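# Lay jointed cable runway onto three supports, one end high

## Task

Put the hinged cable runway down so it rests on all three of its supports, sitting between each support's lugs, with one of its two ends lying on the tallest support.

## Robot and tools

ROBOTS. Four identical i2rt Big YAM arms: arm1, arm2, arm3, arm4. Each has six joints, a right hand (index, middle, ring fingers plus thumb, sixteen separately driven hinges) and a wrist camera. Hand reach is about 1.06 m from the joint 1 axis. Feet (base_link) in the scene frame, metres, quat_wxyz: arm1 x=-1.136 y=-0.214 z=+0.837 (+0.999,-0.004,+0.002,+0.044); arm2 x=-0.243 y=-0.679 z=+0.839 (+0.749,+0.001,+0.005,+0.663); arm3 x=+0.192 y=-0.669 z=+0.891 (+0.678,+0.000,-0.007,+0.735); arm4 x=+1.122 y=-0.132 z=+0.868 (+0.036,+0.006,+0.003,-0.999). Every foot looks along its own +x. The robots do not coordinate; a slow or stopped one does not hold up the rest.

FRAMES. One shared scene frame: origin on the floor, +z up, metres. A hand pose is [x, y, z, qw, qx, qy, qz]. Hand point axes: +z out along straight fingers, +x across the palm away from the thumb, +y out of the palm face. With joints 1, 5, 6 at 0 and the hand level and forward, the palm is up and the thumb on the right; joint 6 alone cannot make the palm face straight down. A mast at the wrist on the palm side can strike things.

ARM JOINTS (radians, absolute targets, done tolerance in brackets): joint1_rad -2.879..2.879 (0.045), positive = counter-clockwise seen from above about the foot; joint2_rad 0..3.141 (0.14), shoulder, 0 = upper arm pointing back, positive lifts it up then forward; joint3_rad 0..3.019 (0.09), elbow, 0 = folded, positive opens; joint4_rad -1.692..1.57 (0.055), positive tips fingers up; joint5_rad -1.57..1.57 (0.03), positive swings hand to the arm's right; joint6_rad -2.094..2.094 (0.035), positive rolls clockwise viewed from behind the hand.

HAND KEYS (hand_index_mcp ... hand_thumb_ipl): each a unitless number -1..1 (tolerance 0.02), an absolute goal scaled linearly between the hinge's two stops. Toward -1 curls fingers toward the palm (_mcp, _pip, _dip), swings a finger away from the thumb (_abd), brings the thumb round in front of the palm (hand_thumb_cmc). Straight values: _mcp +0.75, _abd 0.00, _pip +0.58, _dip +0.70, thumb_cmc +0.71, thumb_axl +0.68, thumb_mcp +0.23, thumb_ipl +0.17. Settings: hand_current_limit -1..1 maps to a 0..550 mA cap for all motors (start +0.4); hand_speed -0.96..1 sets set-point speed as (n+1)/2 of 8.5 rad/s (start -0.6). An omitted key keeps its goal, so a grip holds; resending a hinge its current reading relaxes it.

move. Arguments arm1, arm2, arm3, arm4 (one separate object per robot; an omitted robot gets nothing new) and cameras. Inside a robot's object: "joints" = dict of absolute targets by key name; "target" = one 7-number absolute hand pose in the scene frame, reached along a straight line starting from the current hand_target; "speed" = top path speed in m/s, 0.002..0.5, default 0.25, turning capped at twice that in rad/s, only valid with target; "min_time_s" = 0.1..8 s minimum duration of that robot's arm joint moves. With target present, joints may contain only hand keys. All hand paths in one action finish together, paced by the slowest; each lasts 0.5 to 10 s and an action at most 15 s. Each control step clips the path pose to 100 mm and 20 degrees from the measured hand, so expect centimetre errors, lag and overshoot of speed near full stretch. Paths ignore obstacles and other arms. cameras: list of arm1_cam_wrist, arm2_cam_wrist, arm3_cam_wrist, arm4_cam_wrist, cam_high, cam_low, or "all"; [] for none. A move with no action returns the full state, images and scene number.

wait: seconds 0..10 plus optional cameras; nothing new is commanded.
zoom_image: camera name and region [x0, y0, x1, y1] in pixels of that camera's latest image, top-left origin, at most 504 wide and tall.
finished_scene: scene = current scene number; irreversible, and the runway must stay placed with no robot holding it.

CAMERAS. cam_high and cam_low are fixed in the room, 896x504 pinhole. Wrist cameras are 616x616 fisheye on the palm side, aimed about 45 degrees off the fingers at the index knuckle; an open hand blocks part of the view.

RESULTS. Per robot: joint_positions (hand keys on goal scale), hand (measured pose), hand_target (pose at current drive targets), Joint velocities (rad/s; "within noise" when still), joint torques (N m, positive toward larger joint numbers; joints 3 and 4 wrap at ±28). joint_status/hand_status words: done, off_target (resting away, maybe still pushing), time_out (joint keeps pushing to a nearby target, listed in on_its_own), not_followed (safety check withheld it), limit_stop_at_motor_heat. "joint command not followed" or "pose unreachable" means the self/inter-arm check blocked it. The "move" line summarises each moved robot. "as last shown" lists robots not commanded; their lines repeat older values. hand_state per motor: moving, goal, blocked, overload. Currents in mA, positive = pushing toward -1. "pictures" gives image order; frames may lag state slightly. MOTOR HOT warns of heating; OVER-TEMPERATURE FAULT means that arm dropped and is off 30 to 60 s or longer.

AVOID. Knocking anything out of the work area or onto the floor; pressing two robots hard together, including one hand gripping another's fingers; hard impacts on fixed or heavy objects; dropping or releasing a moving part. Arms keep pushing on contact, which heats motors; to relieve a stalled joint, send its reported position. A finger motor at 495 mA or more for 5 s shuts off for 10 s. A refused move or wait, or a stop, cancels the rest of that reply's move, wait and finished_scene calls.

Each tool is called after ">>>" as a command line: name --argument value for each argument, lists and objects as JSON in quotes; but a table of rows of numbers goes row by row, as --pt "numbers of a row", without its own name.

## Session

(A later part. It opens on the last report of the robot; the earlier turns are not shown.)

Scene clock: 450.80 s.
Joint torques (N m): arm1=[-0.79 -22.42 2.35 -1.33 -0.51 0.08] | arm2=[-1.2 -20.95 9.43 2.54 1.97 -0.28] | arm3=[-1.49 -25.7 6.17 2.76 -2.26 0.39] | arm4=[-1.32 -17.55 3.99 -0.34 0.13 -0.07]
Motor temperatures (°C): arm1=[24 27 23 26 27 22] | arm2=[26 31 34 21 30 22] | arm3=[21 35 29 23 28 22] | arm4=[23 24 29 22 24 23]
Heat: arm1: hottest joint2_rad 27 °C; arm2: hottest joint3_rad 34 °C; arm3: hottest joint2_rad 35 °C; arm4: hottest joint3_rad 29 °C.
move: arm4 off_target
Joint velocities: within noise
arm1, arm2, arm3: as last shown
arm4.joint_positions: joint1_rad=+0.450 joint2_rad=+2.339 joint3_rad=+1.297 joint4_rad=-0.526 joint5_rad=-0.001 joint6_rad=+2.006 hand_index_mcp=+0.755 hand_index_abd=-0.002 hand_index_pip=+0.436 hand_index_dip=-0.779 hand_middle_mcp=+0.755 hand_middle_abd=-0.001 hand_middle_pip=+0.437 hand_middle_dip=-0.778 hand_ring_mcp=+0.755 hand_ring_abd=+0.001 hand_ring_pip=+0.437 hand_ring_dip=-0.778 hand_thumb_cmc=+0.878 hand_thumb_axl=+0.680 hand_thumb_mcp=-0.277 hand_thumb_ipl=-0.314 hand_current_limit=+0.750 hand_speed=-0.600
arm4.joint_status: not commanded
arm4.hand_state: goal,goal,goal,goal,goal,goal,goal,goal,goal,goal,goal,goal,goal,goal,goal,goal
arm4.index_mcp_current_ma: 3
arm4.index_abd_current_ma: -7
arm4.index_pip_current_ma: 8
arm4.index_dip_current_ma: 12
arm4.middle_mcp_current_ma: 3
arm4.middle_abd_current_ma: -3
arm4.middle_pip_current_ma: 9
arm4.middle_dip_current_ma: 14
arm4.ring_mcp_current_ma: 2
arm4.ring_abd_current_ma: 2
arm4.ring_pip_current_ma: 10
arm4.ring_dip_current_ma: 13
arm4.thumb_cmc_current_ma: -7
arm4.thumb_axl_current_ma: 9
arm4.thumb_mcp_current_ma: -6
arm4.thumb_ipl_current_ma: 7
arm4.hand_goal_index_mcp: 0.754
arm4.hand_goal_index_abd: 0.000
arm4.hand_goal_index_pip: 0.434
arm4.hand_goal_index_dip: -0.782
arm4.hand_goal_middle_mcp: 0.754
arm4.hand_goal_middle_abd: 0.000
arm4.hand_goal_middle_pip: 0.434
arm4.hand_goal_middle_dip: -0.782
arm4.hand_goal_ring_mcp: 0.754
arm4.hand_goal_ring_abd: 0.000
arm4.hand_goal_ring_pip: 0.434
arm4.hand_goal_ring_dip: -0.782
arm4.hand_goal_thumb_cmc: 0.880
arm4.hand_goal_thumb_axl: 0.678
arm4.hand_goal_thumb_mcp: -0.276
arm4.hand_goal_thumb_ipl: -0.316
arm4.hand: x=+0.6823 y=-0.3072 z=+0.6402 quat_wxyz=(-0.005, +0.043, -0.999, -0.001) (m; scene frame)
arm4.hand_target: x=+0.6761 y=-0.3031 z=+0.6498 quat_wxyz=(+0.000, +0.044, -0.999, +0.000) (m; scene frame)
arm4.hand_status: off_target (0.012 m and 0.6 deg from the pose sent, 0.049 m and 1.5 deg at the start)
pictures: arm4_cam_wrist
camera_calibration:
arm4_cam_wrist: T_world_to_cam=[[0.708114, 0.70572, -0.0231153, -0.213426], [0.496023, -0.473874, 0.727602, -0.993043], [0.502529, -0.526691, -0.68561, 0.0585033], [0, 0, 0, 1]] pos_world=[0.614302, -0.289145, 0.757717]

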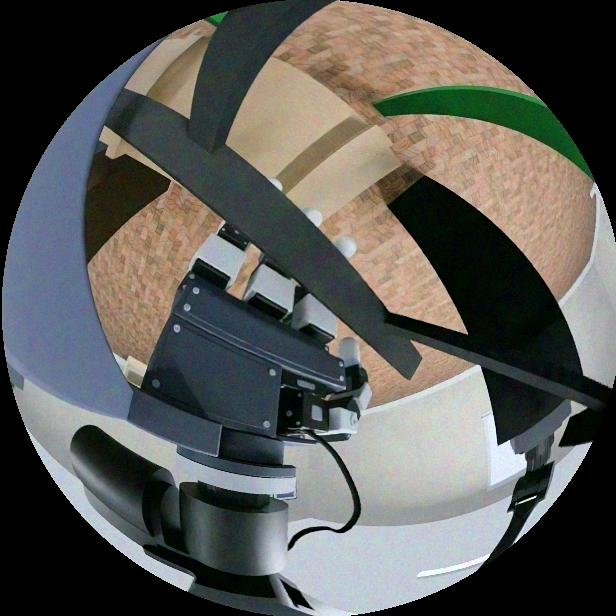

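>>> move --arm4 '{"target":[0.676,-0.287,0.645,0,-0.0436,0.9991,0],"speed":0.07}' --cameras '["arm4_cam_wrist"]'

>>> move --arm4 '{"target":[0.676,-0.287,0.68,0,-0.0436,0.9991,0],"speed":0.07}' --cameras '["arm4_cam_wrist"]'

Scene clock: 451.93 s.
Joint torques (N m): arm1=[-0.79 -22.42 2.35 -1.33 -0.5 0.08] | arm2=[-1.14 -20.78 9.47 2.52 1.97 -0.28] | arm3=[-1.44 -25.64 6.17 2.74 -2.26 0.39] | arm4=[-3.25 -16.73 3.22 0.09 0.39 -0.23]
Motor temperatures (°C): arm1=[24 27 23 26 27 22] | arm2=[26 31 34 21 30 22] | arm3=[21 35 29 23 28 22] | arm4=[23 24 29 22 24 23]
Heat: arm1: hottest joint2_rad 27 °C; arm2: hottest joint3_rad 34 °C; arm3: hottest joint2_rad 35 °C; arm4: hottest joint3_rad 29 °C.
move: arm4 off_target
Joint velocities: within noise
arm1, arm2, arm3: as last shown
arm1.joint_positions: joint1_rad=-0.354 joint2_rad=+2.363 joint3_rad=+1.133 joint4_rad=-0.388 joint5_rad=+0.002 joint6_rad=-1.830 hand_index_mcp=+0.755 hand_index_abd=+0.000 hand_index_pip=+0.440 hand_index_dip=-0.771 hand_middle_mcp=+0.777 hand_middle_abd=+0.010 hand_middle_pip=+0.457 hand_middle_dip=-0.739 hand_ring_mcp=+0.799 hand_ring_abd=+0.014 hand_ring_pip=+0.477 hand_ring_dip=-0.703 hand_thumb_cmc=+0.714 hand_thumb_axl=+0.677 hand_thumb_mcp=-0.276 hand_thumb_ipl=-0.314 hand_current_limit=+0.750 hand_speed=-0.600
arm2.joint_positions: joint1_rad=+0.497 joint2_rad=+1.966 joint3_rad=+0.869 joint4_rad=+0.154 joint5_rad=+0.227 joint6_rad=+1.848 hand_index_mcp=+0.847 hand_index_abd=+0.003 hand_index_pip=+0.530 hand_index_dip=-0.679 hand_middle_mcp=+0.798 hand_middle_abd=+0.004 hand_middle_pip=+0.479 hand_middle_dip=-0.742 hand_ring_mcp=+0.770 hand_ring_abd=+0.002 hand_ring_pip=+0.445 hand_ring_dip=-0.778 hand_thumb_cmc=+0.714 hand_thumb_axl=+0.677 hand_thumb_mcp=+0.895 hand_thumb_ipl=+0.798 hand_current_limit=+0.750 hand_speed=-0.600
arm2.index_dip_current_ma: 333
arm2.middle_abd_current_ma: 3
arm2.middle_pip_current_ma: 106
arm3.joint_positions: joint1_rad=-0.554 joint2_rad=+2.011 joint3_rad=+0.834 joint4_rad=+0.235 joint5_rad=-0.328 joint6_rad=-1.935 hand_index_mcp=+0.796 hand_index_abd=-0.008 hand_index_pip=+0.474 hand_index_dip=-0.743 hand_middle_mcp=+0.825 hand_middle_abd=-0.019 hand_middle_pip=+0.508 hand_middle_dip=-0.706 hand_ring_mcp=+0.856 hand_ring_abd=-0.030 hand_ring_pip=+0.545 hand_ring_dip=-0.676 hand_thumb_cmc=+0.714 hand_thumb_axl=+0.677 hand_thumb_mcp=+0.221 hand_thumb_ipl=+0.168 hand_current_limit=+0.750 hand_speed=-0.600
arm3.ring_dip_current_ma: 208
arm4.joint_positions: joint1_rad=+0.441 joint2_rad=+2.336 joint3_rad=+1.283 joint4_rad=-0.513 joint5_rad=-0.007 joint6_rad=+1.998 hand_index_mcp=+0.755 hand_index_abd=-0.002 hand_index_pip=+0.436 hand_index_dip=-0.779 hand_middle_mcp=+0.755 hand_middle_abd=-0.001 hand_middle_pip=+0.437 hand_middle_dip=-0.778 hand_ring_mcp=+0.755 hand_ring_abd=+0.001 hand_ring_pip=+0.437 hand_ring_dip=-0.778 hand_thumb_cmc=+0.878 hand_thumb_axl=+0.680 hand_thumb_mcp=-0.277 hand_thumb_ipl=-0.314 hand_current_limit=+0.750 hand_speed=-0.600
arm4.joint_status: not commanded
arm4.hand_state: goal,goal,goal,goal,goal,goal,goal,goal,goal,goal,goal,goal,goal,goal,goal,goal
arm4.index_mcp_current_ma: 3
arm4.index_abd_current_ma: -7
arm4.index_pip_current_ma: 8
arm4.index_dip_current_ma: 12
arm4.middle_mcp_current_ma: 2
arm4.middle_abd_current_ma: -3
arm4.middle_pip_current_ma: 9
arm4.middle_dip_current_ma: 14
arm4.ring_mcp_current_ma: 2
arm4.ring_abd_current_ma: 2
arm4.ring_pip_current_ma: 10
arm4.ring_dip_current_ma: 13
arm4.thumb_cmc_current_ma: -7
arm4.thumb_axl_current_ma: 8
arm4.thumb_mcp_current_ma: -6
arm4.thumb_ipl_current_ma: 7
arm4.hand_goal_index_mcp: 0.754
arm4.hand_goal_index_abd: 0.000
arm4.hand_goal_index_pip: 0.434
arm4.hand_goal_index_dip: -0.782
arm4.hand_goal_middle_mcp: 0.754
arm4.hand_goal_middle_abd: 0.000
arm4.hand_goal_middle_pip: 0.434
arm4.hand_goal_middle_dip: -0.782
arm4.hand_goal_ring_mcp: 0.754
arm4.hand_goal_ring_abd: 0.000
arm4.hand_goal_ring_pip: 0.434
arm4.hand_goal_ring_dip: -0.782
arm4.hand_goal_thumb_cmc: 0.880
arm4.hand_goal_thumb_axl: 0.678
arm4.hand_goal_thumb_mcp: -0.276
arm4.hand_goal_thumb_ipl: -0.316
arm4.hand: x=+0.6844 y=-0.3021 z=+0.6385 quat_wxyz=(-0.006, +0.043, -0.999, +0.002) (m; scene frame)
arm4.hand_target: x=+0.6763 y=-0.2871 z=+0.6449 quat_wxyz=(+0.000, +0.043, -0.999, +0.000) (m; scene frame)
arm4.hand_status: off_target (0.018 m and 0.7 deg from the pose sent, 0.022 m and 0.6 deg at the start)
pictures: arm4_cam_wrist
camera_calibration:
arm4_cam_wrist: T_world_to_cam=[[0.708728, 0.705017, -0.0256164, -0.217591], [0.49365, -0.469653, 0.73194, -0.990385], [0.503999, -0.531391, -0.680888, 0.0535912], [0, 0, 0, 1]] pos_world=[0.616106, -0.283254, 0.755818]

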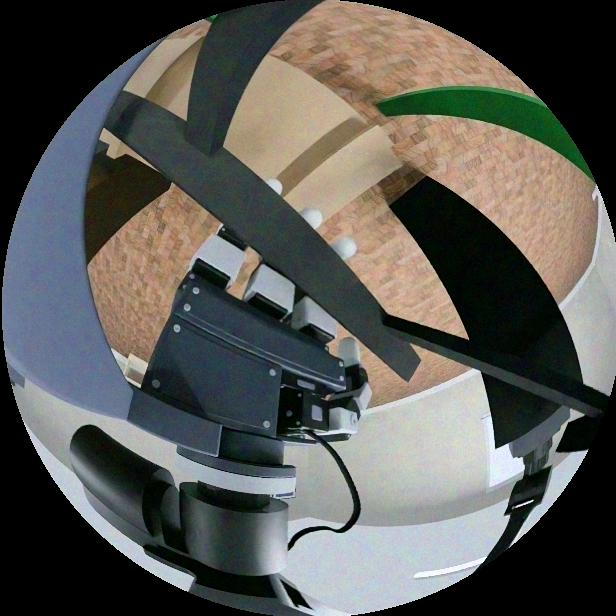

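Scene clock: 453.00 s.
Joint torques (N m): arm1=[-0.79 -22.36 2.37 -1.32 -0.59 0.11] | arm2=[-1.2 -21.01 9.44 2.54 2.07 -0.27] | arm3=[-1.44 -25.64 6.16 2.73 -2.33 0.39] | arm4=[-2.61 -19.08 3.38 -1.5 0.46 -0.17]
Motor temperatures (°C): arm1=[24 27 23 26 27 22] | arm2=[26 31 34 21 31 22] | arm3=[21 35 29 23 28 22] | arm4=[23 24 29 22 24 23]
Heat: arm1: hottest joint2_rad 27 °C; arm2: hottest joint3_rad 34 °C; arm3: hottest joint2_rad 35 °C; arm4: hottest joint3_rad 29 °C.
move: arm4 off_target
Joint velocities: within noise
arm1, arm2, arm3: as last shown
arm1.joint_positions: joint1_rad=-0.354 joint2_rad=+2.362 joint3_rad=+1.133 joint4_rad=-0.388 joint5_rad=+0.004 joint6_rad=-1.833 hand_index_mcp=+0.756 hand_index_abd=+0.000 hand_index_pip=+0.442 hand_index_dip=-0.768 hand_middle_mcp=+0.777 hand_middle_abd=+0.009 hand_middle_pip=+0.458 hand_middle_dip=-0.738 hand_ring_mcp=+0.801 hand_ring_abd=+0.013 hand_ring_pip=+0.477 hand_ring_dip=-0.703 hand_thumb_cmc=+0.714 hand_thumb_axl=+0.677 hand_thumb_mcp=-0.276 hand_thumb_ipl=-0.314 hand_current_limit=+0.750 hand_speed=-0.600
arm1.index_pip_current_ma: 5
arm1.index_dip_current_ma: 10
arm1.middle_pip_current_ma: 25
arm1.middle_dip_current_ma: 68
arm1.ring_mcp_current_ma: 80
arm1.ring_abd_current_ma: 8
arm1.hand: x=-0.6744 y=-0.2526 z=+0.5772 quat_wxyz=(-0.024, +0.002, +1.000, +0.000) (m; scene frame)
arm1.hand_target: x=-0.6526 y=-0.2497 z=+0.6164 quat_wxyz=(+0.000, +0.000, +1.000, +0.000) (m; scene frame)
arm2.joint_positions: joint1_rad=+0.496 joint2_rad=+1.967 joint3_rad=+0.869 joint4_rad=+0.154 joint5_rad=+0.225 joint6_rad=+1.848 hand_index_mcp=+0.847 hand_index_abd=+0.006 hand_index_pip=+0.530 hand_index_dip=-0.679 hand_middle_mcp=+0.798 hand_middle_abd=+0.004 hand_middle_pip=+0.479 hand_middle_dip=-0.742 hand_ring_mcp=+0.771 hand_ring_abd=+0.004 hand_ring_pip=+0.445 hand_ring_dip=-0.778 hand_thumb_cmc=+0.714 hand_thumb_axl=+0.677 hand_thumb_mcp=+0.895 hand_thumb_ipl=+0.798 hand_current_limit=+0.750 hand_speed=-0.600
arm2.index_abd_current_ma: 6
arm2.middle_abd_current_ma: 4
arm2.ring_mcp_current_ma: 30
arm2.ring_abd_current_ma: 4
arm2.hand: x=-0.3219 y=-0.1728 z=+0.7403 quat_wxyz=(-0.228, +0.662, +0.677, +0.227) (m; scene frame)
arm2.hand_target: x=-0.3195 y=-0.1260 z=+0.8033 quat_wxyz=(-0.277, +0.651, +0.649, +0.279) (m; scene frame)
arm3.joint_positions: joint1_rad=-0.554 joint2_rad=+2.011 joint3_rad=+0.834 joint4_rad=+0.235 joint5_rad=-0.327 joint6_rad=-1.935 hand_index_mcp=+0.796 hand_index_abd=-0.008 hand_index_pip=+0.474 hand_index_dip=-0.743 hand_middle_mcp=+0.825 hand_middle_abd=-0.019 hand_middle_pip=+0.508 hand_middle_dip=-0.706 hand_ring_mcp=+0.856 hand_ring_abd=-0.031 hand_ring_pip=+0.545 hand_ring_dip=-0.676 hand_thumb_cmc=+0.714 hand_thumb_axl=+0.677 hand_thumb_mcp=+0.221 hand_thumb_ipl=+0.168 hand_current_limit=+0.750 hand_speed=-0.600
arm3.hand: x=+0.3005 y=-0.1539 z=+0.8129 quat_wxyz=(+0.236, -0.664, +0.662, +0.254) (m; scene frame)
arm4.joint_positions: joint1_rad=+0.437 joint2_rad=+2.288 joint3_rad=+1.262 joint4_rad=-0.531 joint5_rad=-0.009 joint6_rad=+1.993 hand_index_mcp=+0.777 hand_index_abd=-0.009 hand_index_pip=+0.436 hand_index_dip=-0.779 hand_middle_mcp=+0.754 hand_middle_abd=-0.001 hand_middle_pip=+0.437 hand_middle_dip=-0.778 hand_ring_mcp=+0.754 hand_ring_abd=+0.001 hand_ring_pip=+0.437 hand_ring_dip=-0.778 hand_thumb_cmc=+0.878 hand_thumb_axl=+0.680 hand_thumb_mcp=-0.277 hand_thumb_ipl=-0.314 hand_current_limit=+0.750 hand_speed=-0.600
arm4.joint_status: not commanded
arm4.hand_state: blocked,goal,goal,goal,goal,goal,goal,goal,goal,goal,goal,goal,goal,goal,goal,goal
arm4.index_mcp_current_ma: 99
arm4.index_abd_current_ma: -29
arm4.index_pip_current_ma: 7
arm4.index_dip_current_ma: 12
arm4.middle_mcp_current_ma: 0
arm4.middle_abd_current_ma: -3
arm4.middle_pip_current_ma: 9
arm4.middle_dip_current_ma: 14
arm4.ring_mcp_current_ma: 0
arm4.ring_abd_current_ma: 2
arm4.ring_pip_current_ma: 9
arm4.ring_dip_current_ma: 13
arm4.thumb_cmc_current_ma: -6
arm4.thumb_axl_current_ma: 7
arm4.thumb_mcp_current_ma: -6
arm4.thumb_ipl_current_ma: 7
arm4.hand_goal_index_mcp: 0.754
arm4.hand_goal_index_abd: 0.000
arm4.hand_goal_index_pip: 0.434
arm4.hand_goal_index_dip: -0.782
arm4.hand_goal_middle_mcp: 0.754
arm4.hand_goal_middle_abd: 0.000
arm4.hand_goal_middle_pip: 0.434
arm4.hand_goal_middle_dip: -0.782
arm4.hand_goal_ring_mcp: 0.754
arm4.hand_goal_ring_abd: 0.000
arm4.hand_goal_ring_pip: 0.434
arm4.hand_goal_ring_dip: -0.782
arm4.hand_goal_thumb_cmc: 0.880
arm4.hand_goal_thumb_axl: 0.678
arm4.hand_goal_thumb_mcp: -0.276
arm4.hand_goal_thumb_ipl: -0.316
arm4.hand: x=+0.6832 y=-0.3006 z=+0.6578 quat_wxyz=(-0.002, +0.043, -0.999, +0.005) (m; scene frame)
arm4.hand_target: x=+0.6763 y=-0.2872 z=+0.6788 quat_wxyz=(+0.000, +0.043, -0.999, +0.000) (m; scene frame)
arm4.hand_status: off_target (0.027 m and 0.6 deg from the pose sent, 0.045 m and 0.7 deg at the start)
pictures: arm4_cam_wrist
camera_calibration:
arm4_cam_wrist: T_world_to_cam=[[0.708011, 0.70533, -0.0350652, -0.210483], [0.499224, -0.464767, 0.731277, -1.00512], [0.499495, -0.535258, -0.681178, 0.0702856], [0, 0, 0, 1]] pos_world=[0.615696, -0.281063, 0.775515]

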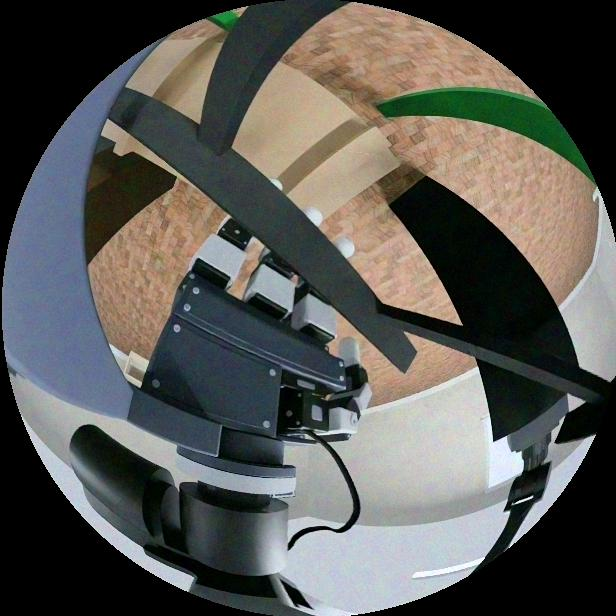

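>>> move --arm4 '{"target":[0.676,-0.290,0.705,0,-0.0436,0.9991,0],"speed":0.07}' --cameras '["arm4_cam_wrist","cam_low"]'

Scene clock: 455.20 s.
Joint torques (N m): arm1=[-0.79 -22.18 2.4 -1.31 -0.79 0.11] | arm2=[-0.91 -21.13 9.43 2.5 2.12 -0.28] | arm3=[-1.44 -25.7 6.17 2.73 -2.47 0.4] | arm4=[-2.2 -21.95 3.29 -2.91 0.67 -0.12]
Motor temperatures (°C): arm1=[24 27 23 26 27 22] | arm2=[26 31 34 21 31 22] | arm3=[21 35 29 23 28 22] | arm4=[23 24 29 22 24 23]
Heat: arm1: hottest joint2_rad 27 °C; arm2: hottest joint3_rad 34 °C; arm3: hottest joint2_rad 35 °C; arm4: hottest joint3_rad 29 °C.
move: arm4 off_target
Joint velocities: within noise
arm1, arm2, arm3: as last shown
arm1.joint_positions: joint1_rad=-0.354 joint2_rad=+2.359 joint3_rad=+1.133 joint4_rad=-0.388 joint5_rad=+0.009 joint6_rad=-1.834 hand_index_mcp=+0.758 hand_index_abd=+0.000 hand_index_pip=+0.445 hand_index_dip=-0.768 hand_middle_mcp=+0.780 hand_middle_abd=+0.009 hand_middle_pip=+0.459 hand_middle_dip=-0.738 hand_ring_mcp=+0.804 hand_ring_abd=+0.013 hand_ring_pip=+0.477 hand_ring_dip=-0.703 hand_thumb_cmc=+0.714 hand_thumb_axl=+0.677 hand_thumb_mcp=-0.276 hand_thumb_ipl=-0.314 hand_current_limit=+0.750 hand_speed=-0.600
arm1.index_mcp_current_ma: 1
arm1.index_pip_current_ma: 8
arm1.middle_mcp_current_ma: 31
arm1.middle_pip_current_ma: 27
arm1.ring_mcp_current_ma: 89
arm1.hand: x=-0.6739 y=-0.2536 z=+0.5778 quat_wxyz=(-0.024, +0.002, +1.000, -0.003) (m; scene frame)
arm2.joint_positions: joint1_rad=+0.494 joint2_rad=+1.968 joint3_rad=+0.869 joint4_rad=+0.154 joint5_rad=+0.224 joint6_rad=+1.848 hand_index_mcp=+0.847 hand_index_abd=+0.013 hand_index_pip=+0.530 hand_index_dip=-0.684 hand_middle_mcp=+0.798 hand_middle_abd=+0.008 hand_middle_pip=+0.479 hand_middle_dip=-0.742 hand_ring_mcp=+0.771 hand_ring_abd=+0.011 hand_ring_pip=+0.445 hand_ring_dip=-0.778 hand_thumb_cmc=+0.714 hand_thumb_axl=+0.677 hand_thumb_mcp=+0.895 hand_thumb_ipl=+0.798 hand_current_limit=+0.750 hand_speed=-0.600
arm2.index_abd_current_ma: 17
arm2.index_dip_current_ma: 311
arm2.middle_abd_current_ma: 9
arm2.ring_mcp_current_ma: 31
arm2.ring_abd_current_ma: 13
arm2.hand: x=-0.3212 y=-0.1729 z=+0.7396 quat_wxyz=(-0.228, +0.663, +0.677, +0.226) (m; scene frame)
arm3.joint_positions: joint1_rad=-0.554 joint2_rad=+2.011 joint3_rad=+0.834 joint4_rad=+0.235 joint5_rad=-0.324 joint6_rad=-1.936 hand_index_mcp=+0.796 hand_index_abd=-0.008 hand_index_pip=+0.475 hand_index_dip=-0.737 hand_middle_mcp=+0.825 hand_middle_abd=-0.019 hand_middle_pip=+0.508 hand_middle_dip=-0.706 hand_ring_mcp=+0.856 hand_ring_abd=-0.031 hand_ring_pip=+0.545 hand_ring_dip=-0.676 hand_thumb_cmc=+0.714 hand_thumb_axl=+0.677 hand_thumb_mcp=+0.221 hand_thumb_ipl=+0.168 hand_current_limit=+0.750 hand_speed=-0.600
arm3.index_pip_current_ma: 39
arm3.index_dip_current_ma: 45
arm3.hand: x=+0.3009 y=-0.1539 z=+0.8125 quat_wxyz=(+0.237, -0.665, +0.662, +0.252) (m; scene frame)
arm4.joint_positions: joint1_rad=+0.437 joint2_rad=+2.276 joint3_rad=+1.257 joint4_rad=-0.539 joint5_rad=-0.014 joint6_rad=+1.993 hand_index_mcp=+0.799 hand_index_abd=-0.019 hand_index_pip=+0.436 hand_index_dip=-0.779 hand_middle_mcp=+0.754 hand_middle_abd=-0.001 hand_middle_pip=+0.437 hand_middle_dip=-0.778 hand_ring_mcp=+0.754 hand_ring_abd=+0.001 hand_ring_pip=+0.437 hand_ring_dip=-0.778 hand_thumb_cmc=+0.878 hand_thumb_axl=+0.680 hand_thumb_mcp=-0.277 hand_thumb_ipl=-0.314 hand_current_limit=+0.750 hand_speed=-0.600
arm4.joint_status: not commanded
arm4.hand_state: blocked,goal,goal,goal,goal,goal,goal,goal,goal,goal,goal,goal,goal,goal,goal,goal
arm4.index_mcp_current_ma: 206
arm4.index_abd_current_ma: -67
arm4.index_pip_current_ma: 7
arm4.index_dip_current_ma: 12
arm4.middle_mcp_current_ma: 0
arm4.middle_abd_current_ma: -3
arm4.middle_pip_current_ma: 9
arm4.middle_dip_current_ma: 14
arm4.ring_mcp_current_ma: 0
arm4.ring_abd_current_ma: 2
arm4.ring_pip_current_ma: 9
arm4.ring_dip_current_ma: 13
arm4.thumb_cmc_current_ma: -6
arm4.thumb_axl_current_ma: 7
arm4.thumb_mcp_current_ma: -6
arm4.thumb_ipl_current_ma: 7
arm4.hand_goal_index_mcp: 0.754
arm4.hand_goal_index_abd: 0.000
arm4.hand_goal_index_pip: 0.434
arm4.hand_goal_index_dip: -0.782
arm4.hand_goal_middle_mcp: 0.754
arm4.hand_goal_middle_abd: 0.000
arm4.hand_goal_middle_pip: 0.434
arm4.hand_goal_middle_dip: -0.782
arm4.hand_goal_ring_mcp: 0.754
arm4.hand_goal_ring_abd: 0.000
arm4.hand_goal_ring_pip: 0.434
arm4.hand_goal_ring_dip: -0.782
arm4.hand_goal_thumb_cmc: 0.880
arm4.hand_goal_thumb_axl: 0.678
arm4.hand_goal_thumb_mcp: -0.276
arm4.hand_goal_thumb_ipl: -0.316
arm4.hand: x=+0.6844 y=-0.3009 z=+0.6627 quat_wxyz=(-0.004, +0.043, -0.999, +0.007) (m; scene frame)
arm4.hand_target: x=+0.6764 y=-0.2901 z=+0.7016 quat_wxyz=(+0.000, +0.043, -0.999, +0.000) (m; scene frame)
arm4.hand_status: off_target (0.044 m and 0.9 deg from the pose sent, 0.049 m and 0.6 deg at the start)
pictures: arm4_cam_wrist, cam_low
camera_calibration:
arm4_cam_wrist: T_world_to_cam=[[0.708073, 0.705239, -0.0356605, -0.210557], [0.496994, -0.461844, 0.734641, -1.00927], [0.501628, -0.537903, -0.677518, 0.0681548], [0, 0, 0, 1]] pos_world=[0.6165, -0.280969, 0.780116]

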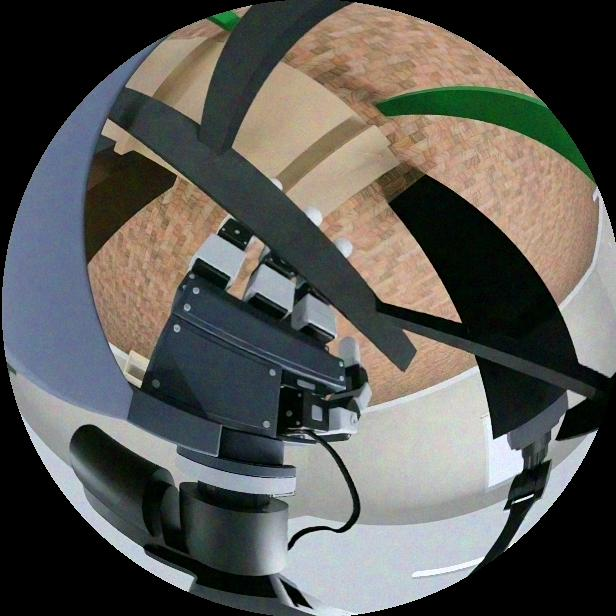

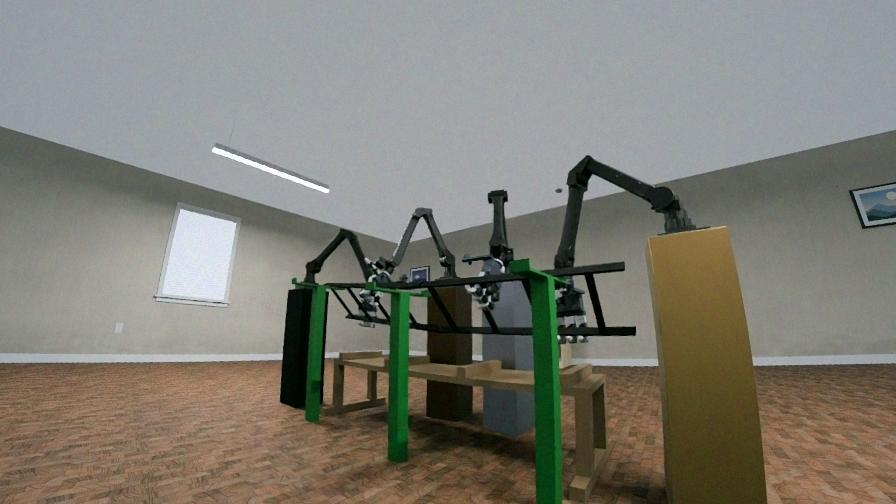

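>>> move --arm4 '{"target":[0.676,-0.304,0.678,0,-0.0436,0.9991,0],"speed":0.07}' --cameras '["arm4_cam_wrist"]'

Scene clock: 456.60 s.
Joint torques (N m): arm1=[-0.79 -22.18 2.41 -1.32 -0.78 0.11] | arm2=[-0.91 -21.07 9.42 2.52 2.12 -0.28] | arm3=[-1.44 -25.64 6.16 2.71 -2.53 0.4] | arm4=[-0.62 -17.14 6 -1.83 0.53 0.03]
Motor temperatures (°C): arm1=[24 27 23 26 27 22] | arm2=[26 31 34 21 31 22] | arm3=[21 35 29 23 28 22] | arm4=[23 24 29 22 24 23]
Heat: arm1: hottest joint2_rad 27 °C; arm2: hottest joint3_rad 34 °C; arm3: hottest joint2_rad 35 °C; arm4: hottest joint3_rad 29 °C.
move: arm4 off_target
Joint velocities: within noise
arm1.joint_positions: joint1_rad=-0.354 joint2_rad=+2.359 joint3_rad=+1.133 joint4_rad=-0.388 joint5_rad=+0.009 joint6_rad=-1.834 hand_index_mcp=+0.758 hand_index_abd=+0.000 hand_index_pip=+0.447 hand_index_dip=-0.766 hand_middle_mcp=+0.780 hand_middle_abd=+0.009 hand_middle_pip=+0.460 hand_middle_dip=-0.736 hand_ring_mcp=+0.804 hand_ring_abd=+0.013 hand_ring_pip=+0.477 hand_ring_dip=-0.703 hand_thumb_cmc=+0.714 hand_thumb_axl=+0.677 hand_thumb_mcp=-0.276 hand_thumb_ipl=-0.314 hand_current_limit=+0.750 hand_speed=-0.600
arm1.joint_status: not commanded
arm1.hand_state: goal,goal,goal,goal,blocked,goal,blocked,blocked,blocked,goal,blocked,blocked,goal,goal,goal,goal
arm1.index_mcp_current_ma: 1
arm1.index_abd_current_ma: 0
arm1.index_pip_current_ma: 9
arm1.index_dip_current_ma: 14
arm1.middle_mcp_current_ma: 32
arm1.middle_abd_current_ma: 5
arm1.middle_pip_current_ma: 28
arm1.middle_dip_current_ma: 72
arm1.ring_mcp_current_ma: 91
arm1.ring_abd_current_ma: 8
arm1.ring_pip_current_ma: 65
arm1.ring_dip_current_ma: 169
arm1.thumb_cmc_current_ma: 0
arm1.thumb_axl_current_ma: 0
arm1.thumb_mcp_current_ma: 0
arm1.thumb_ipl_current_ma: 1
arm1.hand_goal_index_mcp: 0.754
arm1.hand_goal_index_abd: 0.000
arm1.hand_goal_index_pip: 0.434
arm1.hand_goal_index_dip: -0.782
arm1.hand_goal_middle_mcp: 0.754
arm1.hand_goal_middle_abd: 0.000
arm1.hand_goal_middle_pip: 0.434
arm1.hand_goal_middle_dip: -0.782
arm1.hand_goal_ring_mcp: 0.754
arm1.hand_goal_ring_abd: 0.000
arm1.hand_goal_ring_pip: 0.434
arm1.hand_goal_ring_dip: -0.782
arm1.hand_goal_thumb_cmc: 0.714
arm1.hand_goal_thumb_axl: 0.678
arm1.hand_goal_thumb_mcp: -0.276
arm1.hand_goal_thumb_ipl: -0.316
arm1.hand: x=-0.6737 y=-0.2536 z=+0.5780 quat_wxyz=(-0.024, +0.002, +1.000, -0.003) (m; scene frame)
arm1.hand_target: x=-0.6526 y=-0.2497 z=+0.6164 quat_wxyz=(+0.000, +0.000, +1.000, +0.000) (m; scene frame)
arm1.hand_status: not commanded
arm2.joint_positions: joint1_rad=+0.494 joint2_rad=+1.968 joint3_rad=+0.869 joint4_rad=+0.154 joint5_rad=+0.224 joint6_rad=+1.848 hand_index_mcp=+0.847 hand_index_abd=+0.013 hand_index_pip=+0.530 hand_index_dip=-0.684 hand_middle_mcp=+0.798 hand_middle_abd=+0.008 hand_middle_pip=+0.479 hand_middle_dip=-0.742 hand_ring_mcp=+0.771 hand_ring_abd=+0.011 hand_ring_pip=+0.445 hand_ring_dip=-0.778 hand_thumb_cmc=+0.714 hand_thumb_axl=+0.677 hand_thumb_mcp=+0.895 hand_thumb_ipl=+0.798 hand_current_limit=+0.750 hand_speed=-0.600
arm2.joint_status: not commanded
arm2.hand_state: blocked,goal,blocked,blocked,blocked,goal,blocked,blocked,goal,goal,goal,goal,goal,goal,goal,goal
arm2.index_mcp_current_ma: 315
arm2.index_abd_current_ma: 16
arm2.index_pip_current_ma: 302
arm2.index_dip_current_ma: 311
arm2.middle_mcp_current_ma: 111
arm2.middle_abd_current_ma: 9
arm2.middle_pip_current_ma: 106
arm2.middle_dip_current_ma: 91
arm2.ring_mcp_current_ma: 31
arm2.ring_abd_current_ma: 13
arm2.ring_pip_current_ma: 16
arm2.ring_dip_current_ma: 3
arm2.thumb_cmc_current_ma: 0
arm2.thumb_axl_current_ma: 0
arm2.thumb_mcp_current_ma: -8
arm2.thumb_ipl_current_ma: -2
arm2.hand_goal_index_mcp: 0.754
arm2.hand_goal_index_abd: 0.000
arm2.hand_goal_index_pip: 0.434
arm2.hand_goal_index_dip: -0.782
arm2.hand_goal_middle_mcp: 0.754
arm2.hand_goal_middle_abd: 0.000
arm2.hand_goal_middle_pip: 0.434
arm2.hand_goal_middle_dip: -0.782
arm2.hand_goal_ring_mcp: 0.754
arm2.hand_goal_ring_abd: 0.000
arm2.hand_goal_ring_pip: 0.434
arm2.hand_goal_ring_dip: -0.782
arm2.hand_goal_thumb_cmc: 0.714
arm2.hand_goal_thumb_axl: 0.678
arm2.hand_goal_thumb_mcp: 0.900
arm2.hand_goal_thumb_ipl: 0.800
arm2.hand: x=-0.3208 y=-0.1729 z=+0.7395 quat_wxyz=(-0.227, +0.663, +0.677, +0.226) (m; scene frame)
arm2.hand_target: x=-0.3194 y=-0.1260 z=+0.8033 quat_wxyz=(-0.277, +0.651, +0.649, +0.279) (m; scene frame)
arm2.hand_status: not commanded
arm3.joint_positions: joint1_rad=-0.554 joint2_rad=+2.011 joint3_rad=+0.834 joint4_rad=+0.235 joint5_rad=-0.322 joint6_rad=-1.936 hand_index_mcp=+0.796 hand_index_abd=-0.008 hand_index_pip=+0.475 hand_index_dip=-0.737 hand_middle_mcp=+0.825 hand_middle_abd=-0.019 hand_middle_pip=+0.508 hand_middle_dip=-0.706 hand_ring_mcp=+0.856 hand_ring_abd=-0.031 hand_ring_pip=+0.545 hand_ring_dip=-0.676 hand_thumb_cmc=+0.714 hand_thumb_axl=+0.677 hand_thumb_mcp=+0.221 hand_thumb_ipl=+0.168 hand_current_limit=+0.750 hand_speed=-0.600
arm3.joint_status: not commanded
arm3.hand_state: blocked,goal,blocked,blocked,blocked,goal,blocked,blocked,blocked,blocked,blocked,blocked,goal,goal,goal,goal
arm3.index_mcp_current_ma: 45
arm3.index_abd_current_ma: -2
arm3.index_pip_current_ma: 39
arm3.index_dip_current_ma: 45
arm3.middle_mcp_current_ma: 113
arm3.middle_abd_current_ma: -8
arm3.middle_pip_current_ma: 109
arm3.middle_dip_current_ma: 115
arm3.ring_mcp_current_ma: 215
arm3.ring_abd_current_ma: -18
arm3.ring_pip_current_ma: 225
arm3.ring_dip_current_ma: 208
arm3.thumb_cmc_current_ma: 0
arm3.thumb_axl_current_ma: 0
arm3.thumb_mcp_current_ma: -1
arm3.thumb_ipl_current_ma: 0
arm3.hand_goal_index_mcp: 0.754
arm3.hand_goal_index_abd: 0.000
arm3.hand_goal_index_pip: 0.434
arm3.hand_goal_index_dip: -0.782
arm3.hand_goal_middle_mcp: 0.754
arm3.hand_goal_middle_abd: 0.000
arm3.hand_goal_middle_pip: 0.434
arm3.hand_goal_middle_dip: -0.782
arm3.hand_goal_ring_mcp: 0.754
arm3.hand_goal_ring_abd: 0.000
arm3.hand_goal_ring_pip: 0.434
arm3.hand_goal_ring_dip: -0.782
arm3.hand_goal_thumb_cmc: 0.714
arm3.hand_goal_thumb_axl: 0.678
arm3.hand_goal_thumb_mcp: 0.226
arm3.hand_goal_thumb_ipl: 0.168
arm3.hand: x=+0.3014 y=-0.1539 z=+0.8124 quat_wxyz=(+0.237, -0.664, +0.663, +0.252) (m; scene frame)
arm3.hand_target: x=+0.3166 y=-0.1276 z=+0.8808 quat_wxyz=(+0.292, -0.646, +0.642, +0.292) (m; scene frame)
arm3.hand_status: not commanded
arm4.joint_positions: joint1_rad=+0.443 joint2_rad=+2.279 joint3_rad=+1.259 joint4_rad=-0.539 joint5_rad=-0.011 joint6_rad=+1.999 hand_index_mcp=+0.799 hand_index_abd=-0.019 hand_index_pip=+0.436 hand_index_dip=-0.779 hand_middle_mcp=+0.754 hand_middle_abd=-0.001 hand_middle_pip=+0.437 hand_middle_dip=-0.778 hand_ring_mcp=+0.754 hand_ring_abd=+0.001 hand_ring_pip=+0.437 hand_ring_dip=-0.778 hand_thumb_cmc=+0.878 hand_thumb_axl=+0.680 hand_thumb_mcp=-0.277 hand_thumb_ipl=-0.314 hand_current_limit=+0.750 hand_speed=-0.600
arm4.joint_status: not commanded
arm4.hand_state: blocked,goal,goal,goal,goal,goal,goal,goal,goal,goal,goal,goal,goal,goal,goal,goal
arm4.index_mcp_current_ma: 206
arm4.index_abd_current_ma: -67
arm4.index_pip_current_ma: 7
arm4.index_dip_current_ma: 12
arm4.middle_mcp_current_ma: 0
arm4.middle_abd_current_ma: -3
arm4.middle_pip_current_ma: 9
arm4.middle_dip_current_ma: 14
arm4.ring_mcp_current_ma: 0
arm4.ring_abd_current_ma: 2
arm4.ring_pip_current_ma: 9
arm4.ring_dip_current_ma: 13
arm4.thumb_cmc_current_ma: -6
arm4.thumb_axl_current_ma: 7
arm4.thumb_mcp_current_ma: -6
arm4.thumb_ipl_current_ma: 7
arm4.hand_goal_index_mcp: 0.754
arm4.hand_goal_index_abd: 0.000
arm4.hand_goal_index_pip: 0.434
arm4.hand_goal_index_dip: -0.782
arm4.hand_goal_middle_mcp: 0.754
arm4.hand_goal_middle_abd: 0.000
arm4.hand_goal_middle_pip: 0.434
arm4.hand_goal_middle_dip: -0.782
arm4.hand_goal_ring_mcp: 0.754
arm4.hand_goal_ring_abd: 0.000
arm4.hand_goal_ring_pip: 0.434
arm4.hand_goal_ring_dip: -0.782
arm4.hand_goal_thumb_cmc: 0.880
arm4.hand_goal_thumb_axl: 0.678
arm4.hand_goal_thumb_mcp: -0.276
arm4.hand_goal_thumb_ipl: -0.316
arm4.hand: x=+0.6851 y=-0.3033 z=+0.6619 quat_wxyz=(-0.003, +0.043, -0.999, +0.005) (m; scene frame)
arm4.hand_target: x=+0.6762 y=-0.3038 z=+0.6777 quat_wxyz=(+0.000, +0.043, -0.999, +0.000) (m; scene frame)
arm4.hand_status: off_target (0.018 m and 0.7 deg from the pose sent, 0.018 m and 0.9 deg at the start)
pictures: arm4_cam_wrist
camera_calibration:
arm4_cam_wrist: T_world_to_cam=[[0.708021, 0.705352, -0.0344151, -0.21022], [0.497798, -0.463928, 0.732781, -1.01015], [0.500903, -0.535956, -0.679594, 0.0684654], [0, 0, 0, 1]] pos_world=[0.617398, -0.283665, 0.779516]

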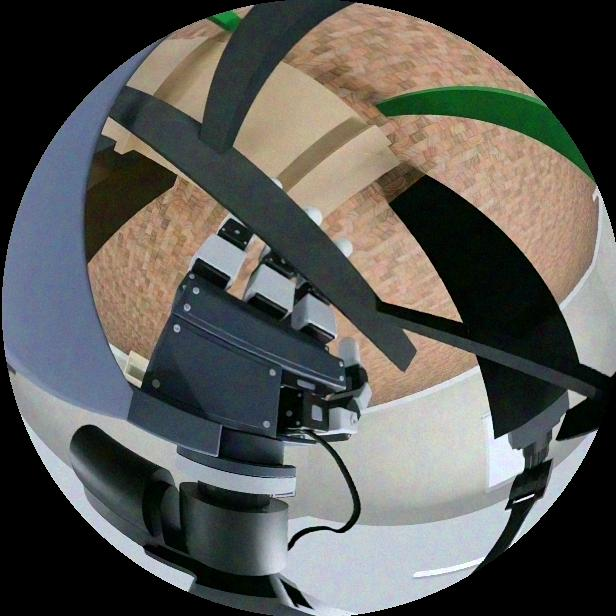

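>>> zoom_image --camera "arm4_cam_wrist" --region '[180, 150, 430, 400]'

Scaled by 2.016 from the camera's 616x616 image, which has a finer 880x880 frame.

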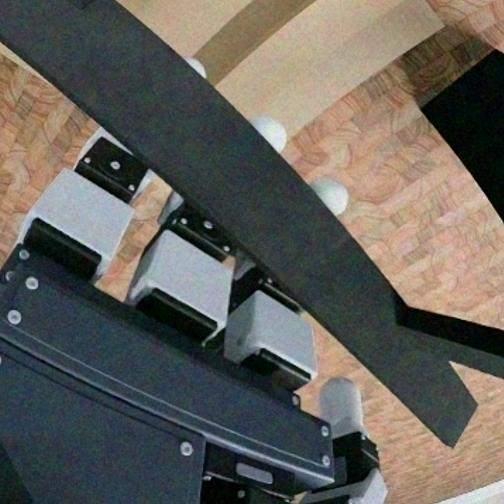

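>>> move --arm4 '{"target":[0.676,-0.302,0.655,0,-0.0131,0.9999,0],"speed":0.07}'

>>> move --arm4 '{"target":[0.676,-0.295,0.69,0,-0.0131,0.9999,0],"speed":0.07}' --cameras '["arm4_cam_wrist"]'

Scene clock: 458.13 s.
Joint torques (N m): arm1=[-0.79 -22.18 2.37 -1.32 -0.55 0.11] | arm2=[-0.91 -21.13 9.43 2.52 2.11 -0.28] | arm3=[-1.44 -25.64 6.24 2.74 -2.52 0.4] | arm4=[-1.96 -14.74 6.6 -0.46 0.2 0.11]
Motor temperatures (°C): arm1=[24 27 23 26 27 22] | arm2=[26 31 34 21 31 22] | arm3=[21 35 29 23 28 22] | arm4=[23 24 29 22 24 23]
Heat: arm1: hottest joint2_rad 27 °C; arm2: hottest joint3_rad 34 °C; arm3: hottest joint2_rad 35 °C; arm4: hottest joint3_rad 29 °C.
move: arm4 done
Joint velocities: within noise
arm1, arm2, arm3: as last shown
arm1.joint_positions: joint1_rad=-0.354 joint2_rad=+2.359 joint3_rad=+1.133 joint4_rad=-0.388 joint5_rad=+0.003 joint6_rad=-1.834 hand_index_mcp=+0.758 hand_index_abd=+0.000 hand_index_pip=+0.447 hand_index_dip=-0.765 hand_middle_mcp=+0.780 hand_middle_abd=+0.009 hand_middle_pip=+0.460 hand_middle_dip=-0.736 hand_ring_mcp=+0.804 hand_ring_abd=+0.013 hand_ring_pip=+0.477 hand_ring_dip=-0.703 hand_thumb_cmc=+0.714 hand_thumb_axl=+0.677 hand_thumb_mcp=-0.276 hand_thumb_ipl=-0.314 hand_current_limit=+0.750 hand_speed=-0.600
arm1.index_dip_current_ma: 15
arm1.middle_dip_current_ma: 73
arm1.hand: x=-0.6734 y=-0.2527 z=+0.5785 quat_wxyz=(-0.023, +0.002, +1.000, +0.000) (m; scene frame)
arm2.joint_positions: joint1_rad=+0.494 joint2_rad=+1.968 joint3_rad=+0.869 joint4_rad=+0.154 joint5_rad=+0.224 joint6_rad=+1.848 hand_index_mcp=+0.847 hand_index_abd=+0.005 hand_index_pip=+0.530 hand_index_dip=-0.681 hand_middle_mcp=+0.798 hand_middle_abd=+0.006 hand_middle_pip=+0.479 hand_middle_dip=-0.742 hand_ring_mcp=+0.771 hand_ring_abd=+0.005 hand_ring_pip=+0.445 hand_ring_dip=-0.778 hand_thumb_cmc=+0.714 hand_thumb_axl=+0.677 hand_thumb_mcp=+0.895 hand_thumb_ipl=+0.798 hand_current_limit=+0.750 hand_speed=-0.600
arm2.index_abd_current_ma: 5
arm2.index_dip_current_ma: 325
arm2.middle_mcp_current_ma: 112
arm2.middle_abd_current_ma: 6
arm2.middle_pip_current_ma: 107
arm2.middle_dip_current_ma: 93
arm2.ring_abd_current_ma: 5
arm3.joint_positions: joint1_rad=-0.554 joint2_rad=+2.011 joint3_rad=+0.833 joint4_rad=+0.235 joint5_rad=-0.322 joint6_rad=-1.936 hand_index_mcp=+0.796 hand_index_abd=-0.008 hand_index_pip=+0.475 hand_index_dip=-0.742 hand_middle_mcp=+0.825 hand_middle_abd=-0.019 hand_middle_pip=+0.508 hand_middle_dip=-0.706 hand_ring_mcp=+0.856 hand_ring_abd=-0.031 hand_ring_pip=+0.545 hand_ring_dip=-0.676 hand_thumb_cmc=+0.714 hand_thumb_axl=+0.677 hand_thumb_mcp=+0.221 hand_thumb_ipl=+0.168 hand_current_limit=+0.750 hand_speed=-0.600
arm3.index_dip_current_ma: 37
arm3.ring_dip_current_ma: 209
arm3.hand: x=+0.3011 y=-0.1543 z=+0.8122 quat_wxyz=(+0.237, -0.664, +0.663, +0.252) (m; scene frame)
arm3.hand_target: x=+0.3166 y=-0.1275 z=+0.8809 quat_wxyz=(+0.292, -0.646, +0.642, +0.292) (m; scene frame)
arm4.joint_positions: joint1_rad=+0.443 joint2_rad=+2.300 joint3_rad=+1.275 joint4_rad=-0.539 joint5_rad=-0.004 joint6_rad=+2.035 hand_index_mcp=+0.756 hand_index_abd=-0.004 hand_index_pip=+0.436 hand_index_dip=-0.779 hand_middle_mcp=+0.754 hand_middle_abd=-0.001 hand_middle_pip=+0.437 hand_middle_dip=-0.778 hand_ring_mcp=+0.754 hand_ring_abd=+0.001 hand_ring_pip=+0.437 hand_ring_dip=-0.778 hand_thumb_cmc=+0.878 hand_thumb_axl=+0.680 hand_thumb_mcp=-0.277 hand_thumb_ipl=-0.314 hand_current_limit=+0.750 hand_speed=-0.600
arm4.joint_status: not commanded
arm4.hand_state: goal,goal,goal,goal,goal,goal,goal,goal,goal,goal,goal,goal,goal,goal,goal,goal
arm4.index_mcp_current_ma: 8
arm4.index_abd_current_ma: -11
arm4.index_pip_current_ma: 7
arm4.index_dip_current_ma: 12
arm4.middle_mcp_current_ma: 0
arm4.middle_abd_current_ma: -3
arm4.middle_pip_current_ma: 9
arm4.middle_dip_current_ma: 14
arm4.ring_mcp_current_ma: 0
arm4.ring_abd_current_ma: 2
arm4.ring_pip_current_ma: 9
arm4.ring_dip_current_ma: 13
arm4.thumb_cmc_current_ma: -6
arm4.thumb_axl_current_ma: 7
arm4.thumb_mcp_current_ma: -6
arm4.thumb_ipl_current_ma: 7
arm4.hand_goal_index_mcp: 0.754
arm4.hand_goal_index_abd: 0.000
arm4.hand_goal_index_pip: 0.434
arm4.hand_goal_index_dip: -0.782
arm4.hand_goal_middle_mcp: 0.754
arm4.hand_goal_middle_abd: 0.000
arm4.hand_goal_middle_pip: 0.434
arm4.hand_goal_middle_dip: -0.782
arm4.hand_goal_ring_mcp: 0.754
arm4.hand_goal_ring_abd: 0.000
arm4.hand_goal_ring_pip: 0.434
arm4.hand_goal_ring_dip: -0.782
arm4.hand_goal_thumb_cmc: 0.880
arm4.hand_goal_thumb_axl: 0.678
arm4.hand_goal_thumb_mcp: -0.276
arm4.hand_goal_thumb_ipl: -0.316
arm4.hand: x=+0.6859 y=-0.3037 z=+0.6554 quat_wxyz=(-0.004, +0.025, -1.000, +0.001) (m; scene frame)
arm4.hand_target: x=+0.6761 y=-0.3019 z=+0.6551 quat_wxyz=(+0.000, +0.013, -1.000, +0.000) (m; scene frame)
arm4.hand_status: done (0.010 m and 1.5 deg from the pose sent, 0.012 m and 3.5 deg at the start)
pictures: none

Scene clock: 459.20 s.
Joint torques (N m): arm1=[-0.79 -22.18 2.39 -1.32 -0.63 0.11] | arm2=[-0.91 -21.07 9.43 2.52 2.13 -0.29] | arm3=[-1.44 -25.64 6.24 2.74 -2.52 0.4] | arm4=[-2.67 -20.07 4.16 -1.91 0.35 -0.01]
Motor temperatures (°C): arm1=[24 27 23 26 27 22] | arm2=[26 31 34 21 31 22] | arm3=[21 35 29 23 28 22] | arm4=[23 24 29 22 24 23]
Heat: arm1: hottest joint2_rad 27 °C; arm2: hottest joint3_rad 34 °C; arm3: hottest joint2_rad 35 °C; arm4: hottest joint3_rad 29 °C.
move: arm4 off_target
Joint velocities: within noise
arm1, arm2, arm3: as last shown
arm1.joint_positions: joint1_rad=-0.354 joint2_rad=+2.359 joint3_rad=+1.133 joint4_rad=-0.388 joint5_rad=+0.005 joint6_rad=-1.834 hand_index_mcp=+0.758 hand_index_abd=+0.000 hand_index_pip=+0.447 hand_index_dip=-0.765 hand_middle_mcp=+0.780 hand_middle_abd=+0.009 hand_middle_pip=+0.460 hand_middle_dip=-0.736 hand_ring_mcp=+0.804 hand_ring_abd=+0.013 hand_ring_pip=+0.477 hand_ring_dip=-0.703 hand_thumb_cmc=+0.714 hand_thumb_axl=+0.677 hand_thumb_mcp=-0.276 hand_thumb_ipl=-0.314 hand_current_limit=+0.750 hand_speed=-0.600
arm1.index_mcp_current_ma: 2
arm1.middle_abd_current_ma: 4
arm1.hand: x=-0.6735 y=-0.2530 z=+0.5783 quat_wxyz=(-0.023, +0.002, +1.000, -0.001) (m; scene frame)
arm2.joint_positions: joint1_rad=+0.494 joint2_rad=+1.968 joint3_rad=+0.869 joint4_rad=+0.154 joint5_rad=+0.223 joint6_rad=+1.848 hand_index_mcp=+0.847 hand_index_abd=+0.008 hand_index_pip=+0.530 hand_index_dip=-0.681 hand_middle_mcp=+0.798 hand_middle_abd=+0.006 hand_middle_pip=+0.479 hand_middle_dip=-0.742 hand_ring_mcp=+0.771 hand_ring_abd=+0.007 hand_ring_pip=+0.445 hand_ring_dip=-0.778 hand_thumb_cmc=+0.714 hand_thumb_axl=+0.677 hand_thumb_mcp=+0.895 hand_thumb_ipl=+0.798 hand_current_limit=+0.750 hand_speed=-0.600
arm2.index_abd_current_ma: 8
arm2.ring_abd_current_ma: 7
arm2.hand: x=-0.3209 y=-0.1729 z=+0.7394 quat_wxyz=(-0.228, +0.663, +0.677, +0.226) (m; scene frame)
arm2.hand_target: x=-0.3195 y=-0.1260 z=+0.8033 quat_wxyz=(-0.277, +0.651, +0.649, +0.279) (m; scene frame)
arm4.joint_positions: joint1_rad=+0.442 joint2_rad=+2.291 joint3_rad=+1.275 joint4_rad=-0.557 joint5_rad=-0.007 joint6_rad=+2.039 hand_index_mcp=+0.779 hand_index_abd=-0.010 hand_index_pip=+0.436 hand_index_dip=-0.779 hand_middle_mcp=+0.754 hand_middle_abd=-0.001 hand_middle_pip=+0.437 hand_middle_dip=-0.778 hand_ring_mcp=+0.754 hand_ring_abd=+0.001 hand_ring_pip=+0.437 hand_ring_dip=-0.778 hand_thumb_cmc=+0.878 hand_thumb_axl=+0.680 hand_thumb_mcp=-0.277 hand_thumb_ipl=-0.314 hand_current_limit=+0.750 hand_speed=-0.600
arm4.joint_status: not commanded
arm4.hand_state: blocked,goal,goal,goal,goal,goal,goal,goal,goal,goal,goal,goal,goal,goal,goal,goal
arm4.index_mcp_current_ma: 110
arm4.index_abd_current_ma: -32
arm4.index_pip_current_ma: 7
arm4.index_dip_current_ma: 12
arm4.middle_mcp_current_ma: 0
arm4.middle_abd_current_ma: -3
arm4.middle_pip_current_ma: 9
arm4.middle_dip_current_ma: 14
arm4.ring_mcp_current_ma: 0
arm4.ring_abd_current_ma: 2
arm4.ring_pip_current_ma: 9
arm4.ring_dip_current_ma: 13
arm4.thumb_cmc_current_ma: -6
arm4.thumb_axl_current_ma: 7
arm4.thumb_mcp_current_ma: -6
arm4.thumb_ipl_current_ma: 7
arm4.hand_goal_index_mcp: 0.754
arm4.hand_goal_index_abd: 0.000
arm4.hand_goal_index_pip: 0.434
arm4.hand_goal_index_dip: -0.782
arm4.hand_goal_middle_mcp: 0.754
arm4.hand_goal_middle_abd: 0.000
arm4.hand_goal_middle_pip: 0.434
arm4.hand_goal_middle_dip: -0.782
arm4.hand_goal_ring_mcp: 0.754
arm4.hand_goal_ring_abd: 0.000
arm4.hand_goal_ring_pip: 0.434
arm4.hand_goal_ring_dip: -0.782
arm4.hand_goal_thumb_cmc: 0.880
arm4.hand_goal_thumb_axl: 0.678
arm4.hand_goal_thumb_mcp: -0.276
arm4.hand_goal_thumb_ipl: -0.316
arm4.hand: x=+0.6877 y=-0.3034 z=+0.6601 quat_wxyz=(-0.008, +0.023, -1.000, +0.000) (m; scene frame)
arm4.hand_target: x=+0.6765 y=-0.2950 z=+0.6884 quat_wxyz=(+0.000, +0.013, -1.000, +0.000) (m; scene frame)
arm4.hand_status: off_target (0.033 m and 1.5 deg from the pose sent, 0.037 m and 1.5 deg at the start)
pictures: arm4_cam_wrist
camera_calibration:
arm4_cam_wrist: T_world_to_cam=[[0.73648, 0.676188, -0.0191839, -0.250494], [0.470787, -0.491988, 0.73233, -0.999735], [0.485754, -0.548377, -0.68068, 0.0731469], [0, 0, 0, 1]] pos_world=[0.619615, -0.282365, 0.77712]

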